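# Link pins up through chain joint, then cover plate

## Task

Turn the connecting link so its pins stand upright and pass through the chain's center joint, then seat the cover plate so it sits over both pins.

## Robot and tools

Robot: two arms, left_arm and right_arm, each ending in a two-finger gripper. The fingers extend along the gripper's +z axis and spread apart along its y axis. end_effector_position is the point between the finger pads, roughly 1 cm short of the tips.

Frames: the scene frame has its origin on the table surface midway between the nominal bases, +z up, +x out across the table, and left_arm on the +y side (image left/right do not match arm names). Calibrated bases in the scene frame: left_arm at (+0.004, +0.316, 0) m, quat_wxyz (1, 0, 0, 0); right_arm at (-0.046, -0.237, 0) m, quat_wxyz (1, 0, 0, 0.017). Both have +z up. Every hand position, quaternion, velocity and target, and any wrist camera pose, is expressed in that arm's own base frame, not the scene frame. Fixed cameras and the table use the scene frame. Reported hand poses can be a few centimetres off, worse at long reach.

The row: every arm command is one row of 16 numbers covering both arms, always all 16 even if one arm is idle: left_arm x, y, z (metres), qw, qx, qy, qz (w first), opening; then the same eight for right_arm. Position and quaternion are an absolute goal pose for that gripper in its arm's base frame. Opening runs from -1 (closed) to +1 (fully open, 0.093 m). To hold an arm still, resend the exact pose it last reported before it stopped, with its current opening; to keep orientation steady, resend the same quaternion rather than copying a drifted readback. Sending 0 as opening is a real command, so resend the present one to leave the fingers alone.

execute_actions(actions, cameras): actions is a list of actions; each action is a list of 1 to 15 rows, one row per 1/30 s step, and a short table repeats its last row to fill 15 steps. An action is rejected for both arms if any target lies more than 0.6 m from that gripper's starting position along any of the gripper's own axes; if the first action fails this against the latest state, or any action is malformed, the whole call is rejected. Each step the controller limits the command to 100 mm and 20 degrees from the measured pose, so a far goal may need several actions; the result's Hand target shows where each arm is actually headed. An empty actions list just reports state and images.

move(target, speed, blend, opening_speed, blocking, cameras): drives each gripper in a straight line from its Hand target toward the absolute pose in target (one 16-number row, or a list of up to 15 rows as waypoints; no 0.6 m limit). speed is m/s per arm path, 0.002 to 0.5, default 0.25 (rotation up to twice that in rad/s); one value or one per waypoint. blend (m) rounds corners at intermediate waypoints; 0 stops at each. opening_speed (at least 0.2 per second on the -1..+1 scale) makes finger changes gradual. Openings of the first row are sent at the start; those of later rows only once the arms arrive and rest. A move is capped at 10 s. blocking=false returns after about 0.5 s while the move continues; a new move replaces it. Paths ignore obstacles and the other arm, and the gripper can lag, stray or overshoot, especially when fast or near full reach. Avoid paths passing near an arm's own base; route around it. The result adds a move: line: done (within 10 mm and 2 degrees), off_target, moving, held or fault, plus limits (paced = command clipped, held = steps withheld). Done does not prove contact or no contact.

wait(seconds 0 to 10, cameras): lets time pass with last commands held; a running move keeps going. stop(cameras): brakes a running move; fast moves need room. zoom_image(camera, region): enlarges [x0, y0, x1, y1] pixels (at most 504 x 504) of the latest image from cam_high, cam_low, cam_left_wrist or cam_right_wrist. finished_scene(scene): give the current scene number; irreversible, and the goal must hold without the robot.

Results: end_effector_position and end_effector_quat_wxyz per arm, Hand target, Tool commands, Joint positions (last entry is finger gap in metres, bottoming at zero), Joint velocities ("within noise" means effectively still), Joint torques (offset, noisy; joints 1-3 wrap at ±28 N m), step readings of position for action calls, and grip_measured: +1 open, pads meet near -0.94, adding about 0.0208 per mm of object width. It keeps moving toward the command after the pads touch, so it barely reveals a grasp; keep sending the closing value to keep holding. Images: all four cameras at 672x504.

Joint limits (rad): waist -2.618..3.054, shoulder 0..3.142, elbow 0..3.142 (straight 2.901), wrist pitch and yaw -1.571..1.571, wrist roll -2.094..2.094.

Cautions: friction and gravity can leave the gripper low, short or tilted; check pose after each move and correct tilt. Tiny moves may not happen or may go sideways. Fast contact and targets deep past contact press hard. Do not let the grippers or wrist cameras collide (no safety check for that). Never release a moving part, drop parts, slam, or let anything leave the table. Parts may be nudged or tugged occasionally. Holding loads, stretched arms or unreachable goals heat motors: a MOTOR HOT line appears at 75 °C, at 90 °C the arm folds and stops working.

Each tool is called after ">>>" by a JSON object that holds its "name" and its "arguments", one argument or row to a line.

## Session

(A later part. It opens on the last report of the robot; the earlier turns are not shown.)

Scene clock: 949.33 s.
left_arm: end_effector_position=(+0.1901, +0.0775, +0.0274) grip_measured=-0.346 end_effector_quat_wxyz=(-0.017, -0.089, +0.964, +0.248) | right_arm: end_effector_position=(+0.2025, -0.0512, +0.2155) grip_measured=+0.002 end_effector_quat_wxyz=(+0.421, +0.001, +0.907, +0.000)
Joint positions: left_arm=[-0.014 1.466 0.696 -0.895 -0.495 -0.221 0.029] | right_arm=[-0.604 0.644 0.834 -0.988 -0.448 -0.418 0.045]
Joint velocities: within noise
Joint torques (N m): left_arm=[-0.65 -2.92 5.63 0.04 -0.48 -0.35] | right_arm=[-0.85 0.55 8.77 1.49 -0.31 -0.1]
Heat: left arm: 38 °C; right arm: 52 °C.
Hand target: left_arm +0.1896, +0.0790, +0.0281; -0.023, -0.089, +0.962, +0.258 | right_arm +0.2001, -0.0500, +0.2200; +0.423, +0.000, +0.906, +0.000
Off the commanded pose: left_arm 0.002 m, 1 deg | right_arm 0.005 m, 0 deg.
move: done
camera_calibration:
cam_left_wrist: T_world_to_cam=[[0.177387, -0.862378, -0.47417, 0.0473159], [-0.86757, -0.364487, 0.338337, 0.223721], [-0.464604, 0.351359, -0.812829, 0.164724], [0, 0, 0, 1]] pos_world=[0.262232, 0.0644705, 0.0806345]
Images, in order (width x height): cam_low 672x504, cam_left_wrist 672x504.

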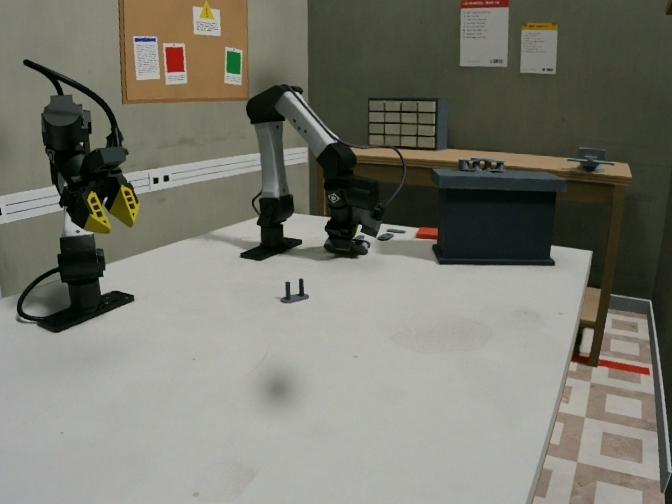

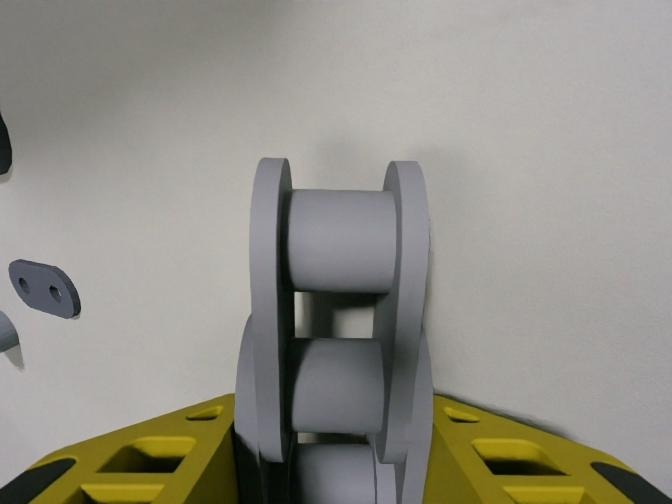

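>>> {"name": "move", "arguments": {
  "target": [
    [0.1917,0.067,0.0285,-0.0427,-0.0820,0.8832,0.4597,-0.6,0.20,-0.05,0.22,0.4226,0,0.9063,0,0]
  ],
  "speed": 0.06,
  "cameras": ["cam_low","cam_left_wrist","cam_high"]
}}

>>> {"name": "zoom_image", "arguments": {
  "camera": "cam_low",
  "region": [300, 180, 400, 260]
}}

Scene clock: 959.00 s.
left_arm: end_effector_position=(+0.1912, +0.0679, +0.0278) grip_measured=-0.346 end_effector_quat_wxyz=(-0.038, -0.083, +0.885, +0.456) | right_arm: end_effector_position=(+0.2025, -0.0512, +0.2155) grip_measured=+0.002 end_effector_quat_wxyz=(+0.421, +0.001, +0.907, +0.000)
Joint positions: left_arm=[-0.302 1.836 0.799 -1.106 -0.807 -0.738 0.029] | right_arm=[-0.604 0.644 0.834 -0.988 -0.448 -0.418 0.045]
Joint velocities: within noise
Joint torques (N m): left_arm=[-0.61 -4.88 4.49 -0.83 -0.41 -0.36] | right_arm=[-0.9 0.69 8.68 1.55 -0.29 -0.11]
Heat: left arm: 37 °C; right arm: 52 °C.
Hand target: left_arm +0.1917, +0.0670, +0.0285; -0.042, -0.082, +0.883, +0.460 | right_arm +0.2001, -0.0500, +0.2200; +0.423, +0.000, +0.906, +0.000
Off the commanded pose: left_arm 0.001 m, 1 deg | right_arm 0.005 m, 0 deg.
move: done
camera_calibration:
cam_left_wrist: T_world_to_cam=[[0.127335, -0.575049, -0.808149, 0.0384674], [-0.840941, -0.494629, 0.219457, 0.22813], [-0.525932, 0.65166, -0.546566, 0.152875], [0, 0, 0, 1]] pos_world=[0.267348, 0.0353378, 0.0645788]
Images, in order (width x height): cam_high 672x504, cam_low 672x504, cam_left_wrist 672x504.

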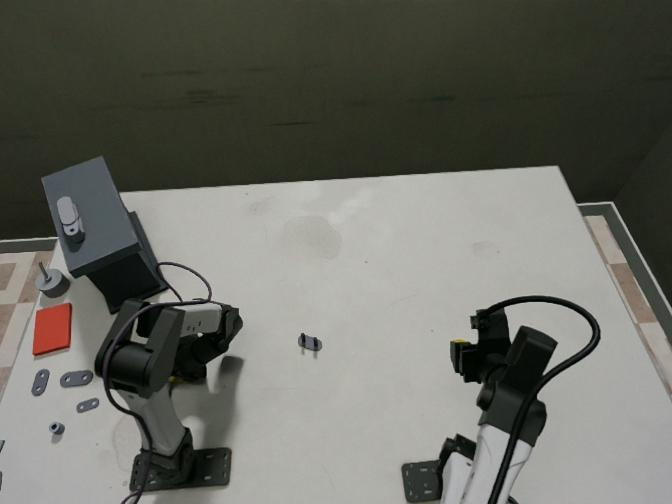

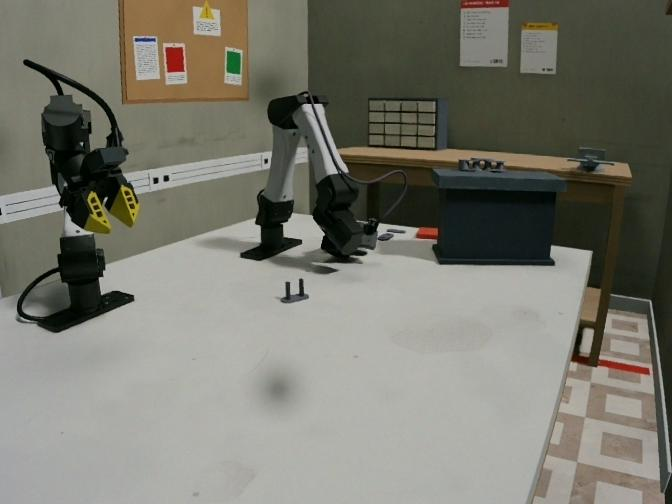

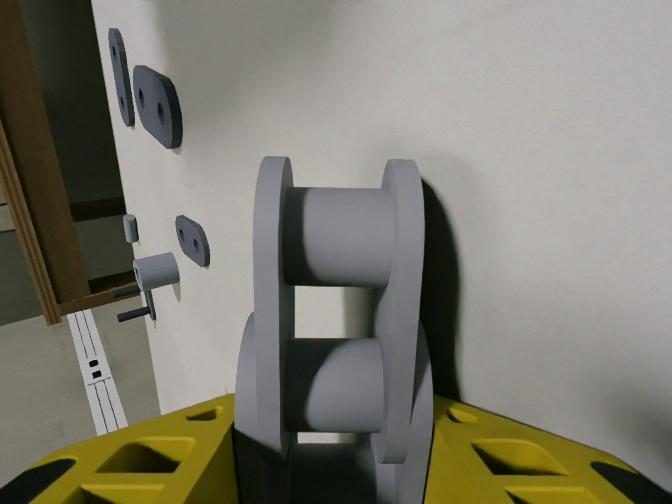

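Scaled by 5.040 from the camera's 672x504 image, which has a finer 960x720 frame.

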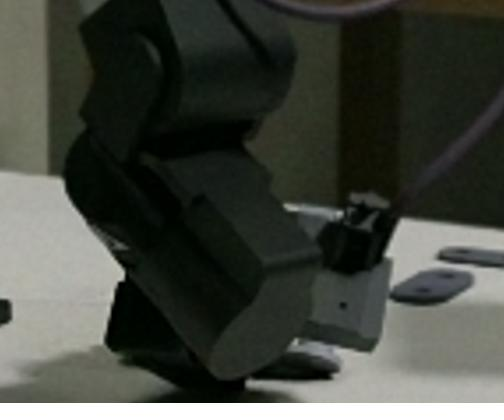

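>>> {"name": "move", "arguments": {
  "target": [
    [0.1925,0.063,0.0265,-0.0496,-0.0779,0.8398,0.5350,-0.6,0.20,-0.05,0.22,0.4226,0,0.9063,0,0]
  ],
  "speed": 0.05,
  "cameras": ["cam_low","cam_left_wrist"]
}}

>>> {"name": "zoom_image", "arguments": {
  "camera": "cam_low",
  "region": [300, 180, 400, 260]
}}

Scene clock: 967.37 s.
left_arm: end_effector_position=(+0.1921, +0.0633, +0.0338) grip_measured=-0.346 end_effector_quat_wxyz=(-0.048, -0.074, +0.840, +0.536) | right_arm: end_effector_position=(+0.2025, -0.0512, +0.2155) grip_measured=+0.002 end_effector_quat_wxyz=(+0.421, +0.001, +0.907, +0.000)
Joint positions: left_arm=[-0.378 2.02 0.879 -1.279 -0.879 -0.973 0.029] | right_arm=[-0.604 0.644 0.834 -0.988 -0.448 -0.418 0.045]
Joint velocities: within noise
Joint torques (N m): left_arm=[0.01 -4.42 2.91 -0.8 -0.31 -0.32] | right_arm=[-1.14 0.51 8.72 1.52 -0.32 -0.04]
Heat: left arm: 38 °C; right arm: 52 °C.
Hand target: left_arm +0.1924, +0.0630, +0.0268; -0.050, -0.078, +0.840, +0.535 | right_arm +0.2001, -0.0500, +0.2200; +0.423, +0.000, +0.906, +0.000
Off the commanded pose: left_arm 0.007 m, 0 deg | right_arm 0.005 m, 0 deg.
move: done
camera_calibration:
cam_left_wrist: T_world_to_cam=[[0.0892862, -0.420555, -0.902863, 0.041227], [-0.835074, -0.525661, 0.162272, 0.228099], [-0.542844, 0.739469, -0.398129, 0.152309], [0, 0, 0, 1]] pos_world=[0.269479, 0.0246129, 0.0608472]
Images, in order (width x height): cam_low 672x504, cam_left_wrist 672x504.

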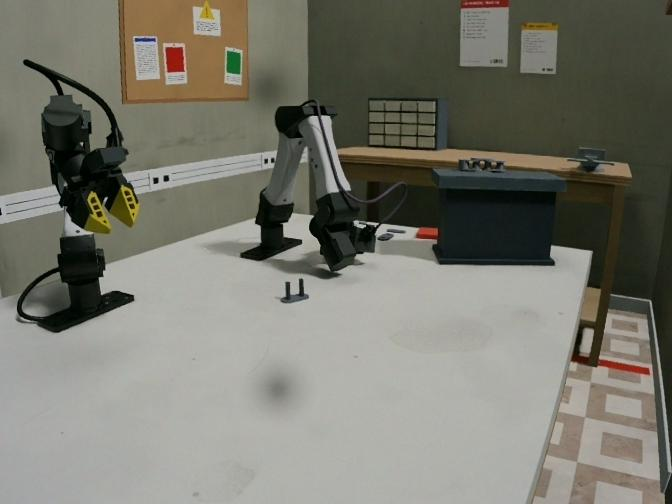

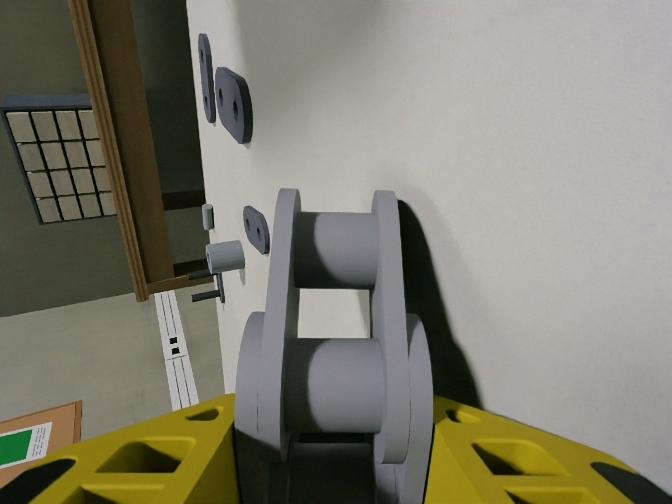

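Scaled by 5.040 from the camera's 672x504 image, which has a finer 960x720 frame.

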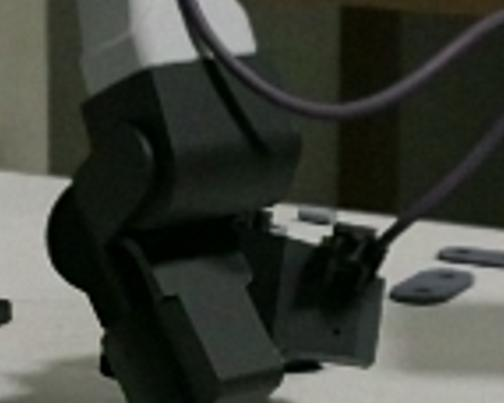

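>>> {"name": "move", "arguments": {
  "target": [
    [0.1925,0.063,0.031,-0.0496,-0.0779,0.8398,0.5350,-0.15,0.20,-0.05,0.22,0.4226,0,0.9063,0,0]
  ],
  "speed": 0.05,
  "opening_speed": 0.3,
  "cameras": ["cam_low","cam_left_wrist"]
}}

>>> {"name": "move", "arguments": {
  "target": [
    [0.202,0.013,0.045,-0.0496,-0.0779,0.8398,0.5350,-0.15,0.20,-0.05,0.22,0.4226,0,0.9063,0,0]
  ],
  "speed": 0.06,
  "cameras": ["cam_low","cam_left_wrist"]
}}

>>> {"name": "zoom_image", "arguments": {
  "camera": "cam_low",
  "region": [300, 180, 400, 260]
}}

Scene clock: 975.97 s.
left_arm: end_effector_position=(+0.1922, +0.0635, +0.0352) grip_measured=-0.152 end_effector_quat_wxyz=(-0.049, -0.073, +0.839, +0.538) | right_arm: end_effector_position=(+0.2025, -0.0512, +0.2155) grip_measured=+0.002 end_effector_quat_wxyz=(+0.421, +0.001, +0.907, +0.000)
Joint positions: left_arm=[-0.378 2.02 0.881 -1.287 -0.882 -0.975 0.038] | right_arm=[-0.604 0.644 0.834 -0.988 -0.448 -0.418 0.045]
Joint velocities: within noise
Joint torques (N m): left_arm=[0.08 -5.91 2.97 -0.89 -0.27 -0.28] | right_arm=[-1.06 0.75 8.62 1.54 -0.33 -0.04]
Heat: left arm: 38 °C; right arm: 52 °C.
Hand target: left_arm +0.1925, +0.0630, +0.0311; -0.050, -0.078, +0.840, +0.535 | right_arm +0.2001, -0.0500, +0.2200; +0.423, +0.000, +0.906, +0.000
Off the commanded pose: left_arm 0.004 m, 1 deg | right_arm 0.005 m, 0 deg.
move: done
camera_calibration:
cam_left_wrist: T_world_to_cam=[[0.0846035, -0.416717, -0.90509, 0.0433351], [-0.835282, -0.524918, 0.163602, 0.227971], [-0.543274, 0.742164, -0.392486, 0.152444], [0, 0, 0, 1]] pos_world=[0.269573, 0.0245856, 0.061758]
Images, in order (width x height): cam_low 672x504, cam_left_wrist 672x504.

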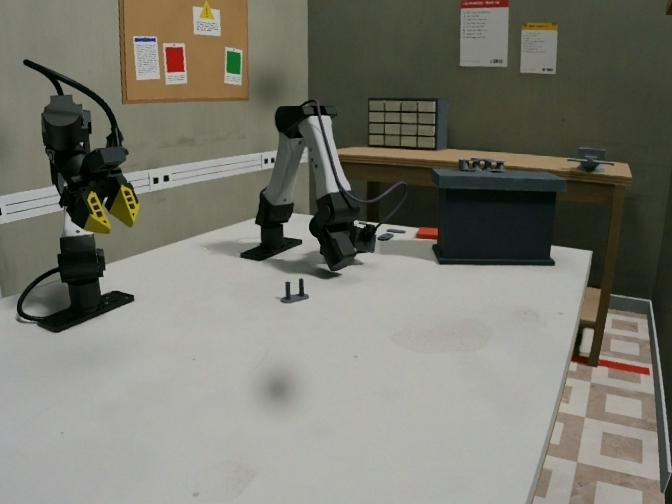

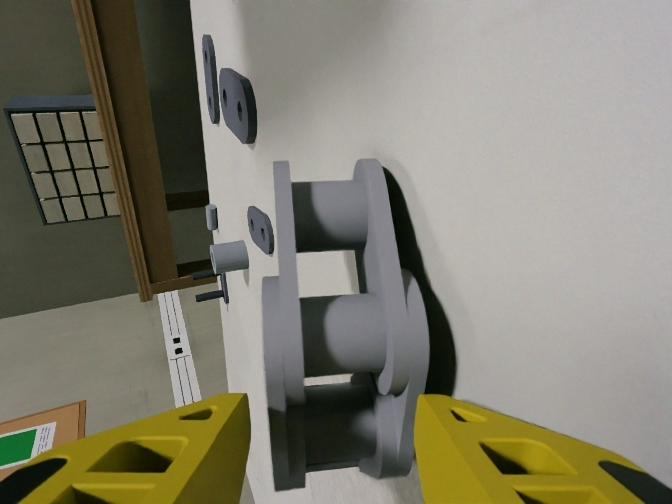

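Scene clock: 977.50 s.
left_arm: end_effector_position=(+0.2021, +0.0162, +0.0445) grip_measured=-0.152 end_effector_quat_wxyz=(-0.044, -0.076, +0.841, +0.534) | right_arm: end_effector_position=(+0.2025, -0.0512, +0.2155) grip_measured=+0.002 end_effector_quat_wxyz=(+0.421, +0.001, +0.907, +0.000)
Joint positions: left_arm=[-0.531 2.089 1.037 -1.46 -0.762 -1.112 0.038] | right_arm=[-0.604 0.644 0.834 -0.988 -0.448 -0.418 0.045]
Joint velocities: within noise
Joint torques (N m): left_arm=[-0.8 -6.65 4.37 -1.42 -0.17 -0.36] | right_arm=[-1.06 0.69 8.59 1.55 -0.34 -0.05]
Heat: left arm: 38 °C; right arm: 52 °C.
Hand target: left_arm +0.2020, +0.0131, +0.0450; -0.049, -0.078, +0.840, +0.535 | right_arm +0.2001, -0.0500, +0.2200; +0.423, +0.000, +0.906, +0.000
Off the commanded pose: left_arm 0.003 m, 1 deg | right_arm 0.005 m, 0 deg.
move: done
camera_calibration:
cam_left_wrist: T_world_to_cam=[[0.0955216, -0.424047, -0.900588, 0.028867], [-0.837627, -0.52306, 0.157442, 0.210579], [-0.537825, 0.739318, -0.405157, 0.196134], [0, 0, 0, 1]] pos_world=[0.279116, -0.0226192, 0.0723085]
Images, in order (width x height): cam_low 672x504, cam_left_wrist 672x504.

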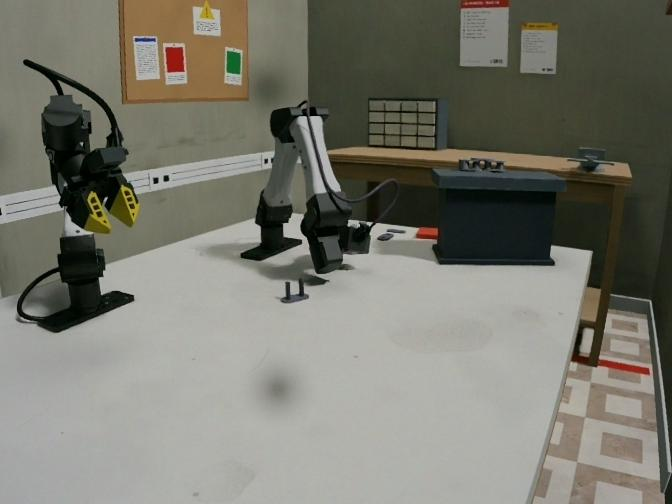

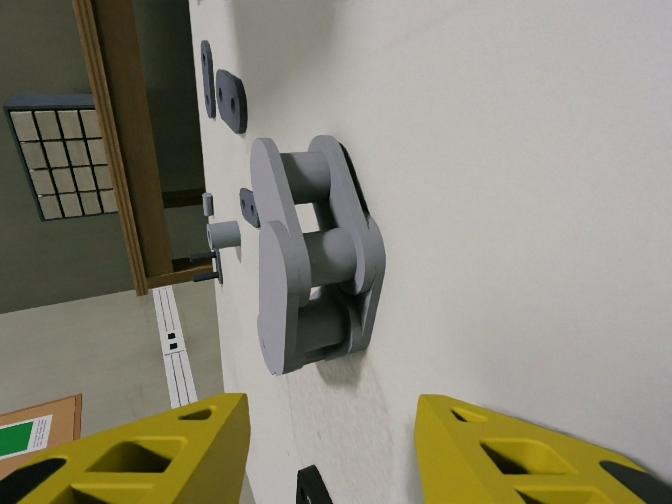

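Scaled by 5.040 from the camera's 672x504 image, which has a finer 960x720 frame.

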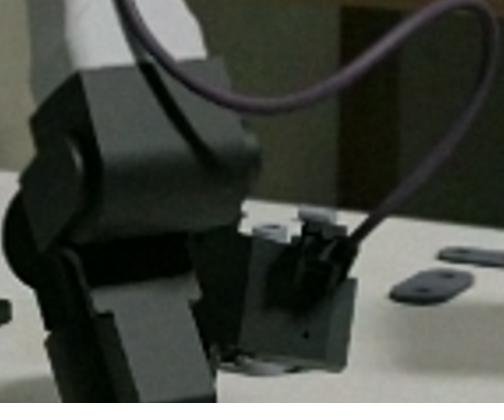

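>>> {"name": "move", "arguments": {
  "target": [
    [0.21,-0.02,0.12,-0.0239,-0.0893,0.9617,0.2577,0,0.20,-0.05,0.22,0.4226,0,0.9063,0,0],
    [0.16,0.08,0.20,0.2549,-0.1677,0.9512,0.0449,0,0.20,-0.05,0.22,0.4226,0,0.9063,0,0]
  ],
  "speed": 0.2,
  "cameras": ["cam_low","cam_left_wrist","cam_high"]
}}

>>> {"name": "zoom_image", "arguments": {
  "camera": "cam_low",
  "region": [300, 180, 400, 260]
}}

Scene clock: 988.17 s.
left_arm: end_effector_position=(+0.1557, +0.0790, +0.1971) grip_measured=-0.002 end_effector_quat_wxyz=(+0.245, -0.172, +0.953, +0.047) | right_arm: end_effector_position=(+0.2025, -0.0512, +0.2155) grip_measured=+0.002 end_effector_quat_wxyz=(+0.421, +0.001, +0.907, +0.000)
Joint positions: left_arm=[0.556 0.779 0.993 -1.289 0.09 0.177 0.045] | right_arm=[-0.604 0.644 0.834 -0.988 -0.448 -0.418 0.045]
Joint velocities: within noise
Joint torques (N m): left_arm=[0.65 0.51 5.96 1.45 0.22 -0.08] | right_arm=[-0.98 0.69 8.66 1.54 -0.32 -0.09]
Heat: left arm: 39 °C; right arm: 52 °C.
Hand target: left_arm +0.1599, +0.0800, +0.2000; +0.255, -0.168, +0.951, +0.045 | right_arm +0.2001, -0.0500, +0.2200; +0.423, +0.000, +0.906, +0.000
Off the commanded pose: left_arm 0.005 m, 1 deg | right_arm 0.005 m, 0 deg.
move: done
camera_calibration:
cam_left_wrist: T_world_to_cam=[[0.358246, -0.933588, 0.00855461, 0.0175392], [-0.929734, -0.357573, -0.0879593, 0.230205], [0.0851766, 0.0235575, -0.996087, 0.262575], [0, 0, 0, 1]] pos_world=[0.185381, 0.0925037, 0.281646]
Images, in order (width x height): cam_high 672x504, cam_low 672x504, cam_left_wrist 672x504.

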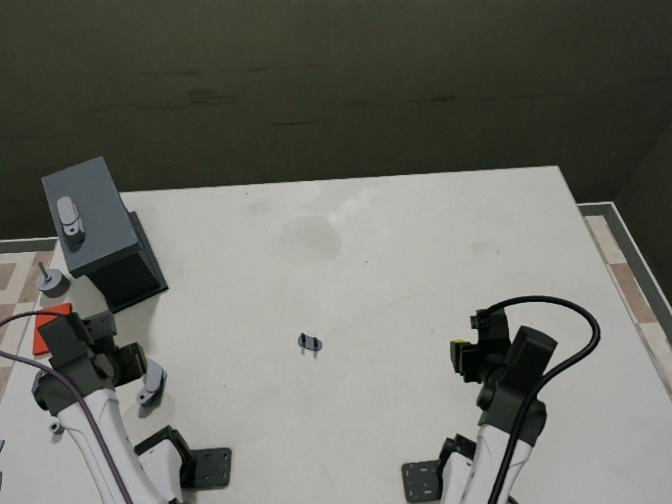

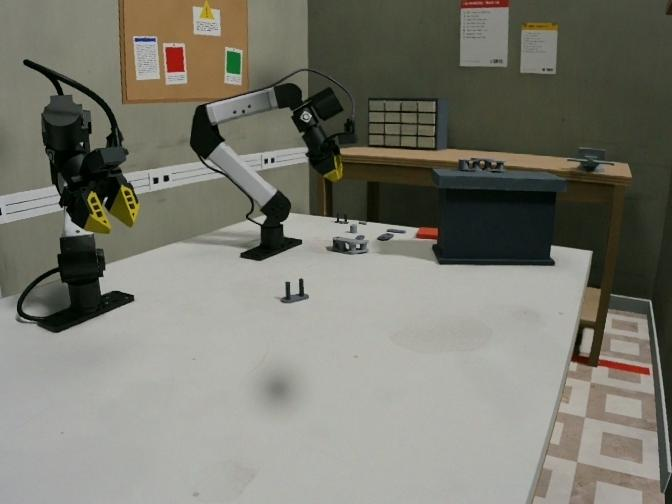

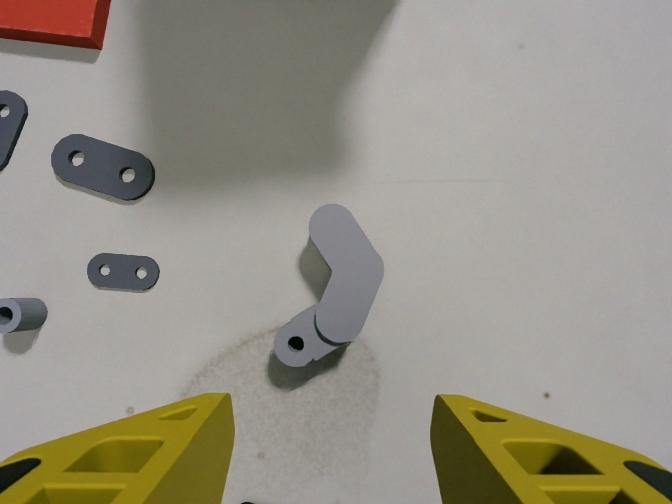

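Scaled by 5.040 from the camera's 672x504 image, which has a finer 960x720 frame.

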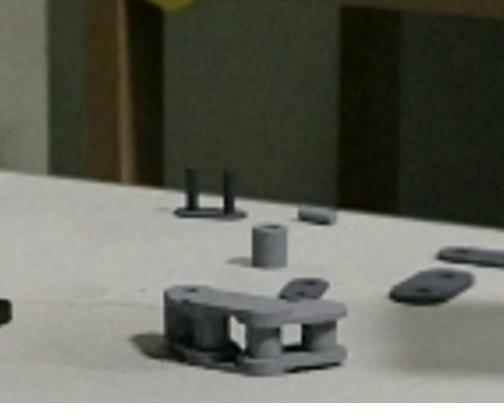

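>>> {"name": "move", "arguments": {
  "target": [
    [0.1614,0.0895,0.10,0,-0.9426,0.3338,0,0,0.20,-0.05,0.22,0.4226,0,0.9063,0,0]
  ],
  "speed": 0.2,
  "cameras": ["cam_low","cam_left_wrist","cam_high"]
}}

Scene clock: 1041.00 s.
left_arm: end_effector_position=(+0.1600, +0.0900, +0.1035) grip_measured=-0.002 end_effector_quat_wxyz=(-0.006, +0.940, -0.342, -0.004) | right_arm: end_effector_position=(+0.2025, -0.0512, +0.2155) grip_measured=+0.002 end_effector_quat_wxyz=(+0.421, +0.001, +0.907, +0.000)
Joint positions: left_arm=[0.499 1.227 0.923 -1.263 -0.014 -1.944 0.045] | right_arm=[-0.604 0.644 0.834 -0.988 -0.448 -0.418 0.045]
Joint velocities: within noise
Joint torques (N m): left_arm=[0.58 -2.35 4.82 0.4 0.1 -0.26] | right_arm=[-1.03 0.64 8.42 1.56 -0.34 -0.08]
Heat: left arm: 36 °C; right arm: 52 °C.
Hand target: left_arm +0.1613, +0.0894, +0.1001; +0.000, +0.943, -0.334, +0.000 | right_arm +0.2001, -0.0500, +0.2200; +0.423, +0.000, +0.906, +0.000
Off the commanded pose: left_arm 0.004 m, 1 deg | right_arm 0.005 m, 0 deg.
move: done
camera_calibration:
cam_left_wrist: T_world_to_cam=[[0.63206, 0.774726, 0.0173018, -0.171378], [0.708421, -0.586727, 0.39229, -0.0613127], [0.314068, -0.235694, -0.919679, 0.147467], [0, 0, 0, 1]] pos_world=[0.105442, 0.131554, 0.162639]
Images, in order (width x height): cam_high 672x504, cam_low 672x504, cam_left_wrist 672x504.

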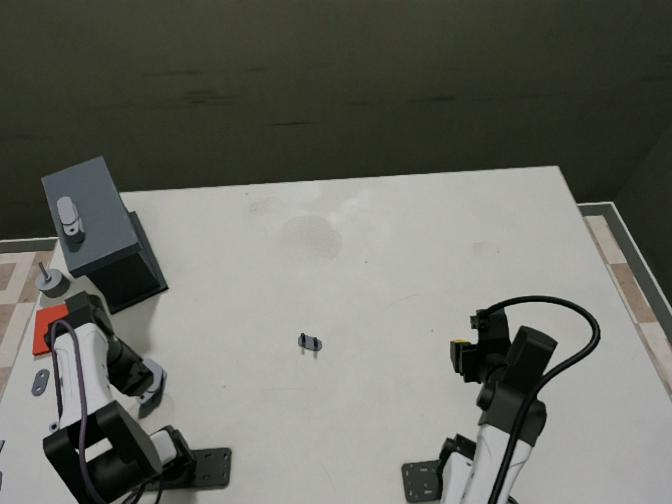

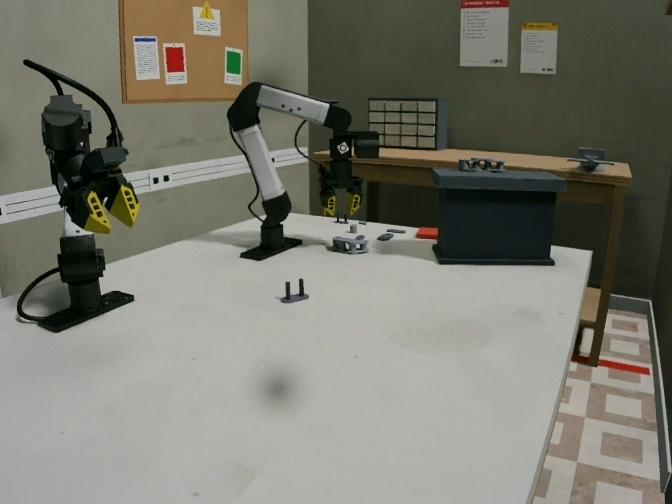

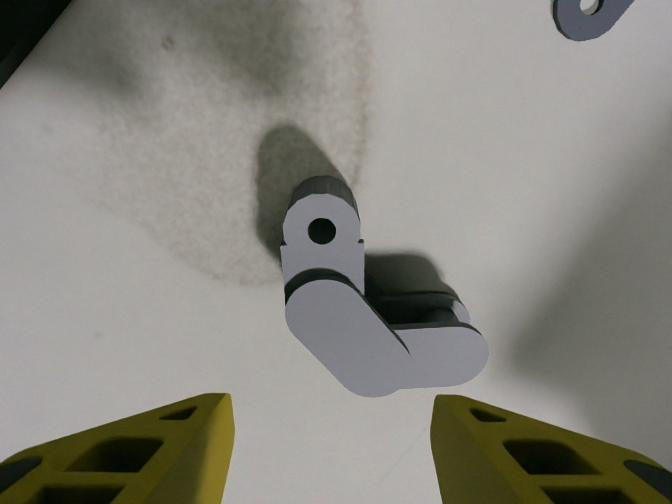

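>>> {"name": "move", "arguments": {
  "target": [
    [0.1562,0.0885,0.050,0,-0.9469,0.3214,0,0.1,0.20,-0.05,0.22,0.4226,0,0.9063,0,0]
  ],
  "speed": 0.12,
  "cameras": ["cam_low","cam_left_wrist"]
}}

>>> {"name": "zoom_image", "arguments": {
  "camera": "cam_low",
  "region": [300, 180, 400, 260]
}}

Scene clock: 1056.73 s.
left_arm: end_effector_position=(+0.1553, +0.0891, +0.0533) grip_measured=+0.098 end_effector_quat_wxyz=(-0.006, +0.944, -0.330, -0.004) | right_arm: end_effector_position=(+0.2025, -0.0512, +0.2155) grip_measured=+0.002 end_effector_quat_wxyz=(+0.421, +0.001, +0.907, +0.000)
Joint positions: left_arm=[0.508 1.244 0.732 -1.055 -0.014 -1.962 0.05] | right_arm=[-0.604 0.644 0.834 -0.988 -0.448 -0.418 0.045]
Joint velocities: within noise
Joint torques (N m): left_arm=[0.61 -2.19 4.79 0.37 0.07 -0.28] | right_arm=[-0.95 0.62 8.58 1.54 -0.32 -0.07]
Heat: left arm: 36 °C; right arm: 53 °C.
Hand target: left_arm +0.1561, +0.0885, +0.0501; +0.000, +0.947, -0.321, +0.000 | right_arm +0.2001, -0.0500, +0.2200; +0.423, +0.000, +0.906, +0.000
Off the commanded pose: left_arm 0.003 m, 1 deg | right_arm 0.005 m, 0 deg.
move: done
camera_calibration:
cam_left_wrist: T_world_to_cam=[[0.61084, 0.791567, 0.0172178, -0.165099], [0.723803, -0.567098, 0.393075, -0.0429985], [0.32091, -0.227644, -0.919345, 0.100852], [0, 0, 0, 1]] pos_world=[0.099607, 0.12926, 0.112462]
Images, in order (width x height): cam_low 672x504, cam_left_wrist 672x504.

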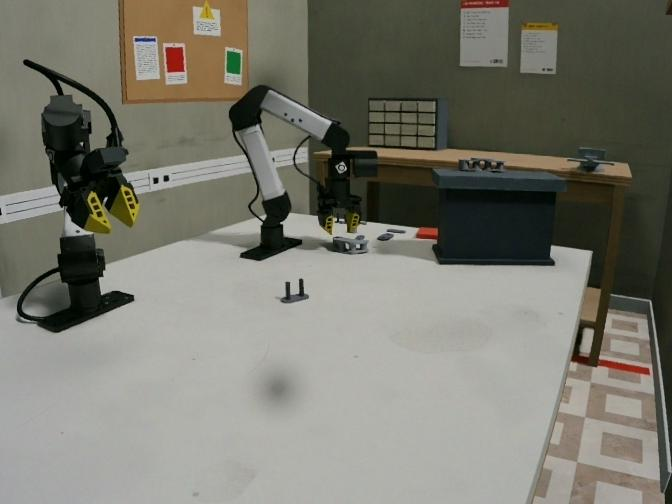

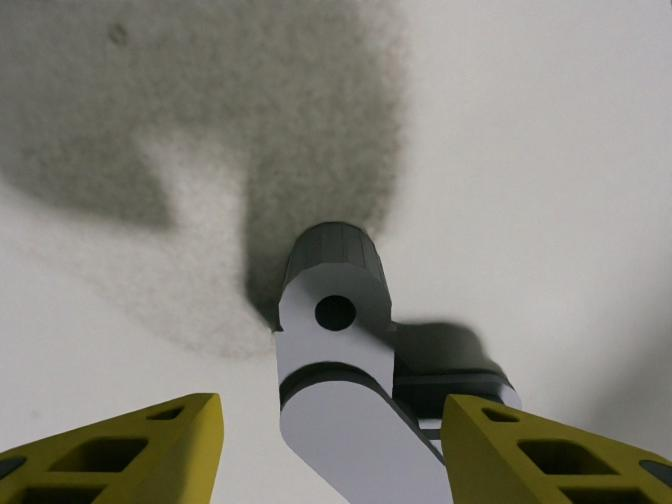

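Scaled by 5.040 from the camera's 672x504 image, which has a finer 960x720 frame.

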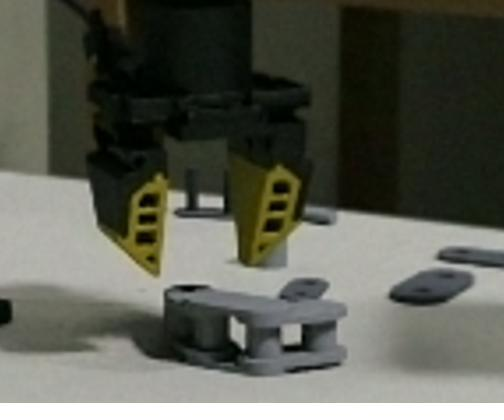

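>>> {"name": "move", "arguments": {
  "target": [
    [0.1525,0.0905,0.014,0,-0.9469,0.3214,0,0.1,0.20,-0.05,0.22,0.4226,0,0.9063,0,0]
  ],
  "speed": 0.08,
  "cameras": ["cam_low","cam_left_wrist"]
}}

>>> {"name": "zoom_image", "arguments": {
  "camera": "cam_low",
  "region": [300, 180, 400, 260]
}}

Scene clock: 1073.97 s.
left_arm: end_effector_position=(+0.1522, +0.0913, +0.0172) grip_measured=+0.098 end_effector_quat_wxyz=(-0.006, +0.947, -0.321, -0.004) | right_arm: end_effector_position=(+0.2025, -0.0512, +0.2155) grip_measured=+0.002 end_effector_quat_wxyz=(+0.421, +0.001, +0.907, +0.000)
Joint positions: left_arm=[0.527 1.297 0.614 -0.884 -0.014 -1.96 0.05] | right_arm=[-0.604 0.644 0.834 -0.988 -0.448 -0.418 0.045]
Joint velocities: within noise
Joint torques (N m): left_arm=[0.65 -2.33 4.53 0.34 0.07 -0.08] | right_arm=[-0.81 0.68 8.61 1.54 -0.32 -0.08]
Heat: left arm: 36 °C; right arm: 53 °C.
Hand target: left_arm +0.1524, +0.0905, +0.0141; +0.000, +0.947, -0.321, +0.000 | right_arm +0.2001, -0.0500, +0.2200; +0.423, +0.000, +0.906, +0.000
Off the commanded pose: left_arm 0.003 m, 1 deg | right_arm 0.005 m, 0 deg.
move: done
camera_calibration:
cam_left_wrist: T_world_to_cam=[[0.596851, 0.80216, 0.017547, -0.163168], [0.733523, -0.554383, 0.393196, -0.0279342], [0.325134, -0.221809, -0.919287, 0.0679848], [0, 0, 0, 1]] pos_world=[0.0957731, 0.13048, 0.0763443]
Images, in order (width x height): cam_low 672x504, cam_left_wrist 672x504.

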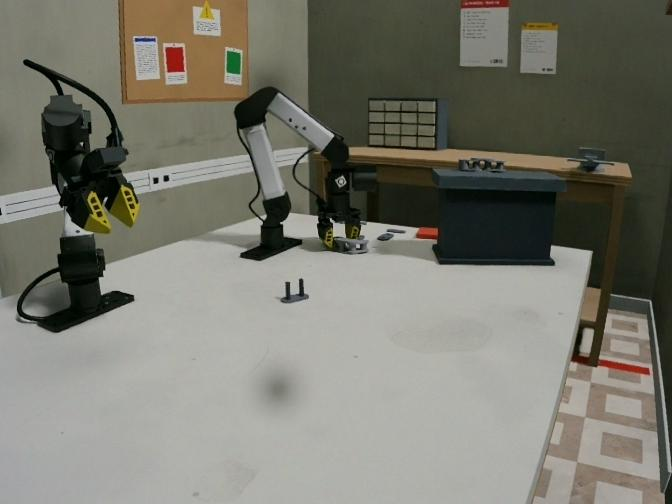

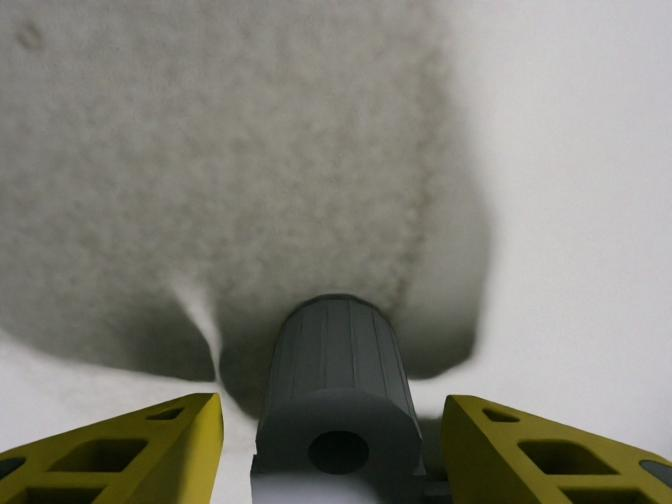

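Scaled by 5.040 from the camera's 672x504 image, which has a finer 960x720 frame.

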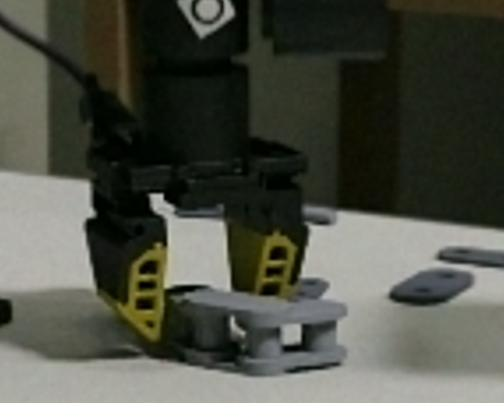

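>>> {"name": "move", "arguments": {
  "target": [
    [0.1525,0.0905,0.014,0,-0.9469,0.3214,0,-0.8,0.20,-0.05,0.22,0.4226,0,0.9063,0,0],
    [0.1525,0.0905,0.10,0,-0.9469,0.3214,0,-0.8,0.20,-0.05,0.22,0.4226,0,0.9063,0,0]
  ],
  "speed": 0.1,
  "opening_speed": 0.6,
  "cameras": ["cam_low","cam_left_wrist"]
}}

>>> {"name": "zoom_image", "arguments": {
  "camera": "cam_low",
  "region": [300, 160, 400, 240]
}}

Scene clock: 1085.97 s.
left_arm: end_effector_position=(+0.1441, +0.0868, +0.0855) grip_measured=-0.460 end_effector_quat_wxyz=(+0.016, +0.947, -0.321, -0.023) | right_arm: end_effector_position=(+0.2025, -0.0512, +0.2155) grip_measured=+0.002 end_effector_quat_wxyz=(+0.421, +0.001, +0.907, +0.000)
Joint positions: left_arm=[0.529 1.23 0.851 -1.247 -0.014 -1.96 0.023] | right_arm=[-0.604 0.644 0.834 -0.988 -0.448 -0.418 0.045]
Joint velocities: within noise
Joint torques (N m): left_arm=[0.57 -5.63 8.8 0.03 0.06 -0.08] | right_arm=[-1.03 0.51 8.64 1.58 -0.34 -0.09]
Heat: left arm: 36 °C; right arm: 53 °C.
Hand target: left_arm +0.1521, +0.0904, +0.0996; +0.000, +0.947, -0.321, +0.000 | right_arm +0.2001, -0.0500, +0.2200; +0.423, +0.000, +0.906, +0.000
Off the commanded pose: left_arm 0.017 m, 3 deg | right_arm 0.005 m, 0 deg.
move: off_target (left_arm)
camera_calibration:
cam_left_wrist: T_world_to_cam=[[0.595465, 0.802569, -0.0361186, -0.151139], [0.753441, -0.542281, 0.37183, -0.053428], [0.278833, -0.248625, -0.927598, 0.142142], [0, 0, 0, 1]] pos_world=[0.0906191, 0.127667, 0.146258]
Images, in order (width x height): cam_low 672x504, cam_left_wrist 672x504.

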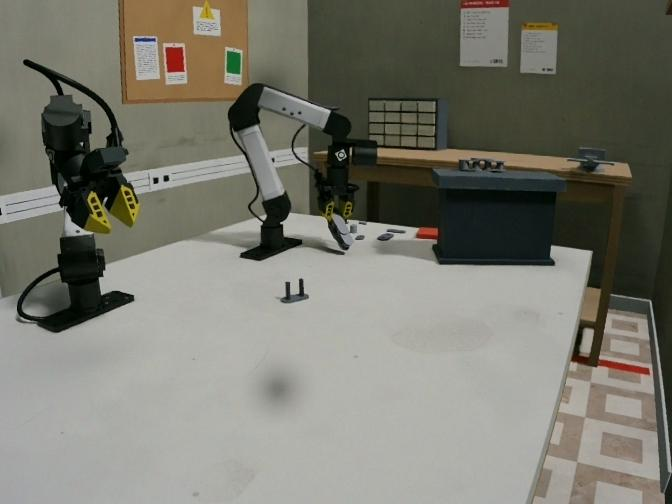

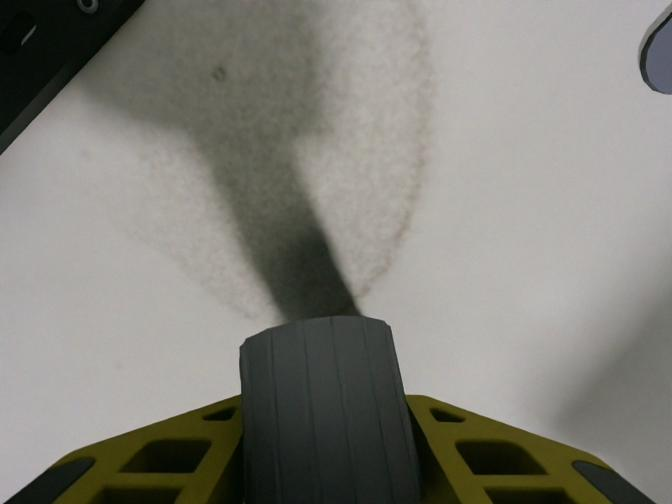

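Scaled by 5.040 from the camera's 672x504 image, which has a finer 960x720 frame.

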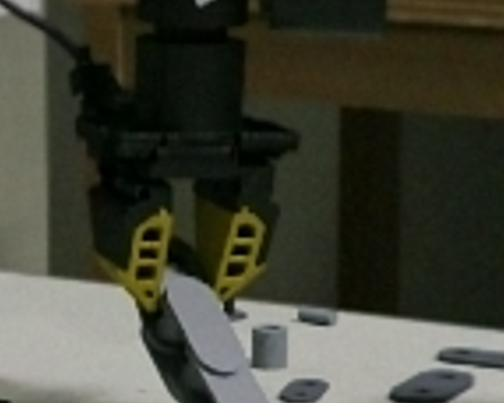

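>>> {"name": "move", "arguments": {
  "target": [
    [0.1500,0.0915,0.014,0,-0.9469,0.3214,0,-0.8,0.20,-0.05,0.22,0.4226,0,0.9063,0,0]
  ],
  "speed": 0.05,
  "cameras": ["cam_low","cam_left_wrist"]
}}

>>> {"name": "zoom_image", "arguments": {
  "camera": "cam_low",
  "region": [300, 180, 400, 260]
}}

Scene clock: 1100.60 s.
left_arm: end_effector_position=(+0.1453, +0.0902, +0.0217) grip_measured=-0.464 end_effector_quat_wxyz=(+0.001, +0.947, -0.320, -0.010) | right_arm: end_effector_position=(+0.2025, -0.0512, +0.2155) grip_measured=+0.002 end_effector_quat_wxyz=(+0.421, +0.001, +0.907, +0.000)
Joint positions: left_arm=[0.542 1.279 0.621 -0.928 -0.014 -1.947 0.023] | right_arm=[-0.604 0.644 0.834 -0.988 -0.448 -0.418 0.045]
Joint velocities: within noise
Joint torques (N m): left_arm=[0.38 -1.37 3.59 0.78 0.07 -0.08] | right_arm=[-1.05 0.81 8.79 1.54 -0.35 -0.03]
Heat: left arm: 37 °C; right arm: 53 °C.
Hand target: left_arm +0.1496, +0.0913, +0.0147; +0.000, +0.947, -0.321, +0.000 | right_arm +0.2001, -0.0500, +0.2200; +0.423, +0.000, +0.906, +0.000
Off the commanded pose: left_arm 0.009 m, 1 deg | right_arm 0.005 m, 0 deg.
move: done
camera_calibration:
cam_left_wrist: T_world_to_cam=[[0.595156, 0.80361, 0.000477737, -0.157744], [0.740974, -0.548997, 0.38673, -0.0266554], [0.311043, -0.229811, -0.922193, 0.0769731], [0, 0, 0, 1]] pos_world=[0.0896911, 0.12982, 0.0813679]
Images, in order (width x height): cam_low 672x504, cam_left_wrist 672x504.

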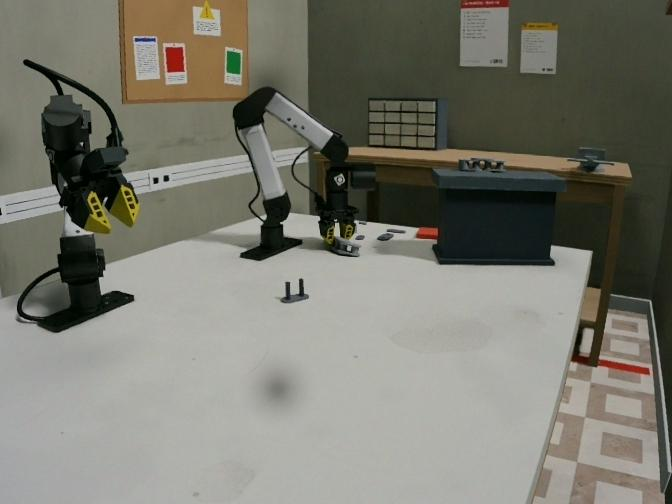

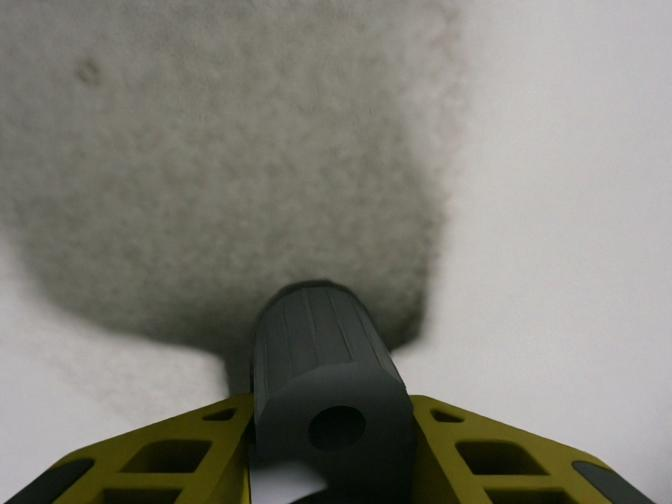

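Scaled by 5.040 from the camera's 672x504 image, which has a finer 960x720 frame.

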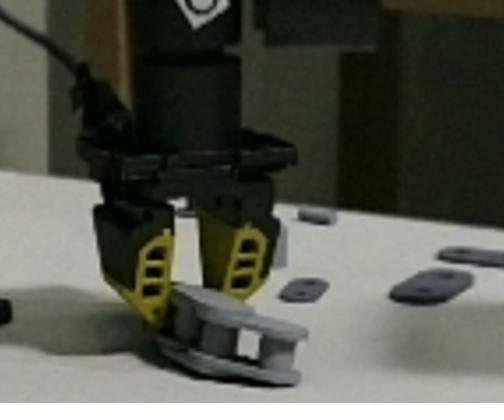

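>>> {"name": "move", "arguments": {
  "target": [
    [0.19,0.06,0.018,0,-0.7660,0.6428,0,-0.8,0.20,-0.05,0.22,0.4226,0,0.9063,0,0],
    [0.23,0.01,0.018,0,-0.4226,0.9063,0,-0.8,0.20,-0.05,0.22,0.4226,0,0.9063,0,0]
  ],
  "speed": 0.08,
  "cameras": ["cam_low","cam_left_wrist","cam_high"]
}}

>>> {"name": "zoom_image", "arguments": {
  "camera": "cam_low",
  "region": [280, 180, 380, 280]
}}

Scene clock: 1126.47 s.
left_arm: end_effector_position=(+0.2301, +0.0197, +0.0212) grip_measured=-0.464 end_effector_quat_wxyz=(+0.017, -0.448, +0.894, +0.007) | right_arm: end_effector_position=(+0.2025, -0.0512, +0.2155) grip_measured=+0.002 end_effector_quat_wxyz=(+0.421, +0.001, +0.907, +0.000)
Joint positions: left_arm=[0.066 1.492 0.786 -0.839 -0.027 -0.863 0.023] | right_arm=[-0.604 0.644 0.834 -0.988 -0.448 -0.418 0.045]
Joint velocities: within noise
Joint torques (N m): left_arm=[-1.72 -2.88 5.85 0.28 0.2 -0.01] | right_arm=[-1.05 0.4 8.75 1.57 -0.32 -0.1]
Heat: left arm: 36 °C; right arm: 53 °C.
Hand target: left_arm +0.2287, +0.0116, +0.0182; +0.000, -0.434, +0.901, +0.000 | right_arm +0.2001, -0.0500, +0.2200; +0.423, +0.000, +0.906, +0.000
Off the commanded pose: left_arm 0.010 m, 4 deg | right_arm 0.005 m, 0 deg.
move: off_target (left_arm; path cut at 10 s); path passed 1 of 2 targets
camera_calibration:
cam_left_wrist: T_world_to_cam=[[0.809656, -0.586784, 0.0119149, -0.173728], [-0.548917, -0.74991, 0.369221, 0.173059], [-0.207718, -0.305482, -0.929265, 0.154901], [0, 0, 0, 1]] pos_world=[0.267831, 0.0751573, 0.0821176]
Images, in order (width x height): cam_high 672x504, cam_low 672x504, cam_left_wrist 672x504.

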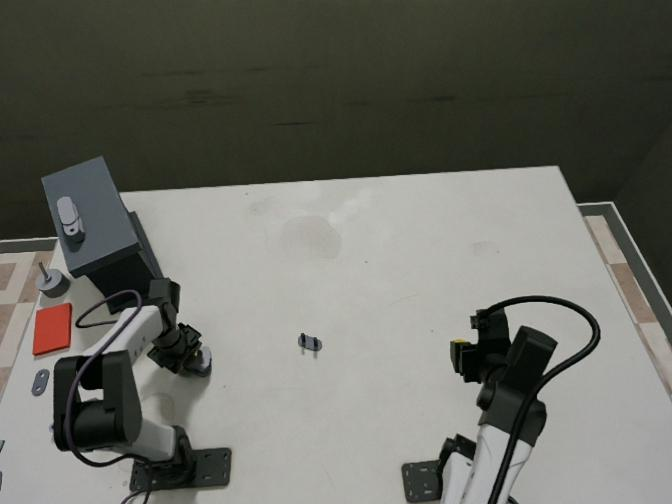

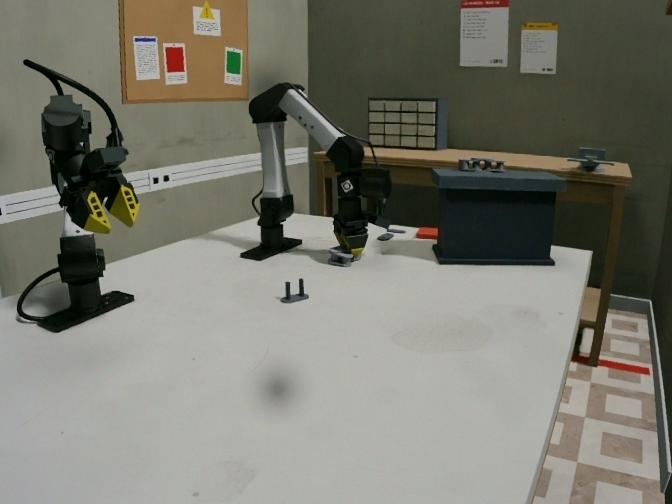

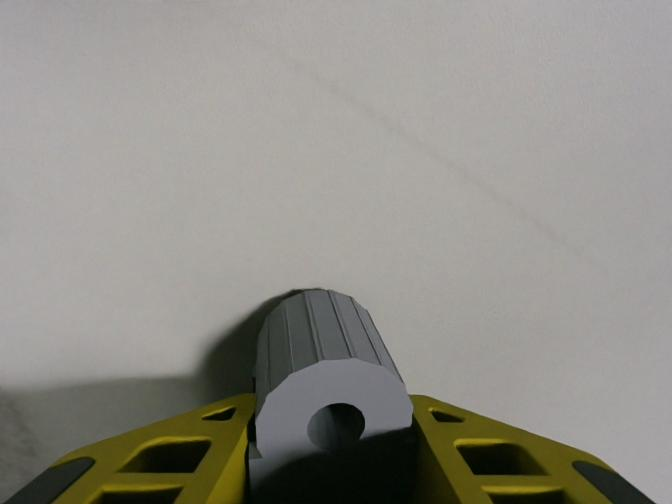

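Scaled by 5.040 from the camera's 672x504 image, which has a finer 960x720 frame.

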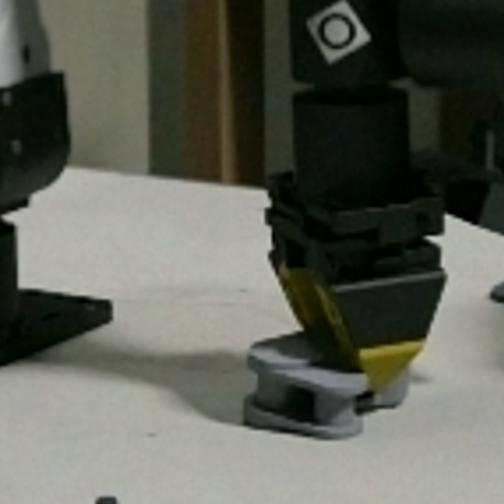

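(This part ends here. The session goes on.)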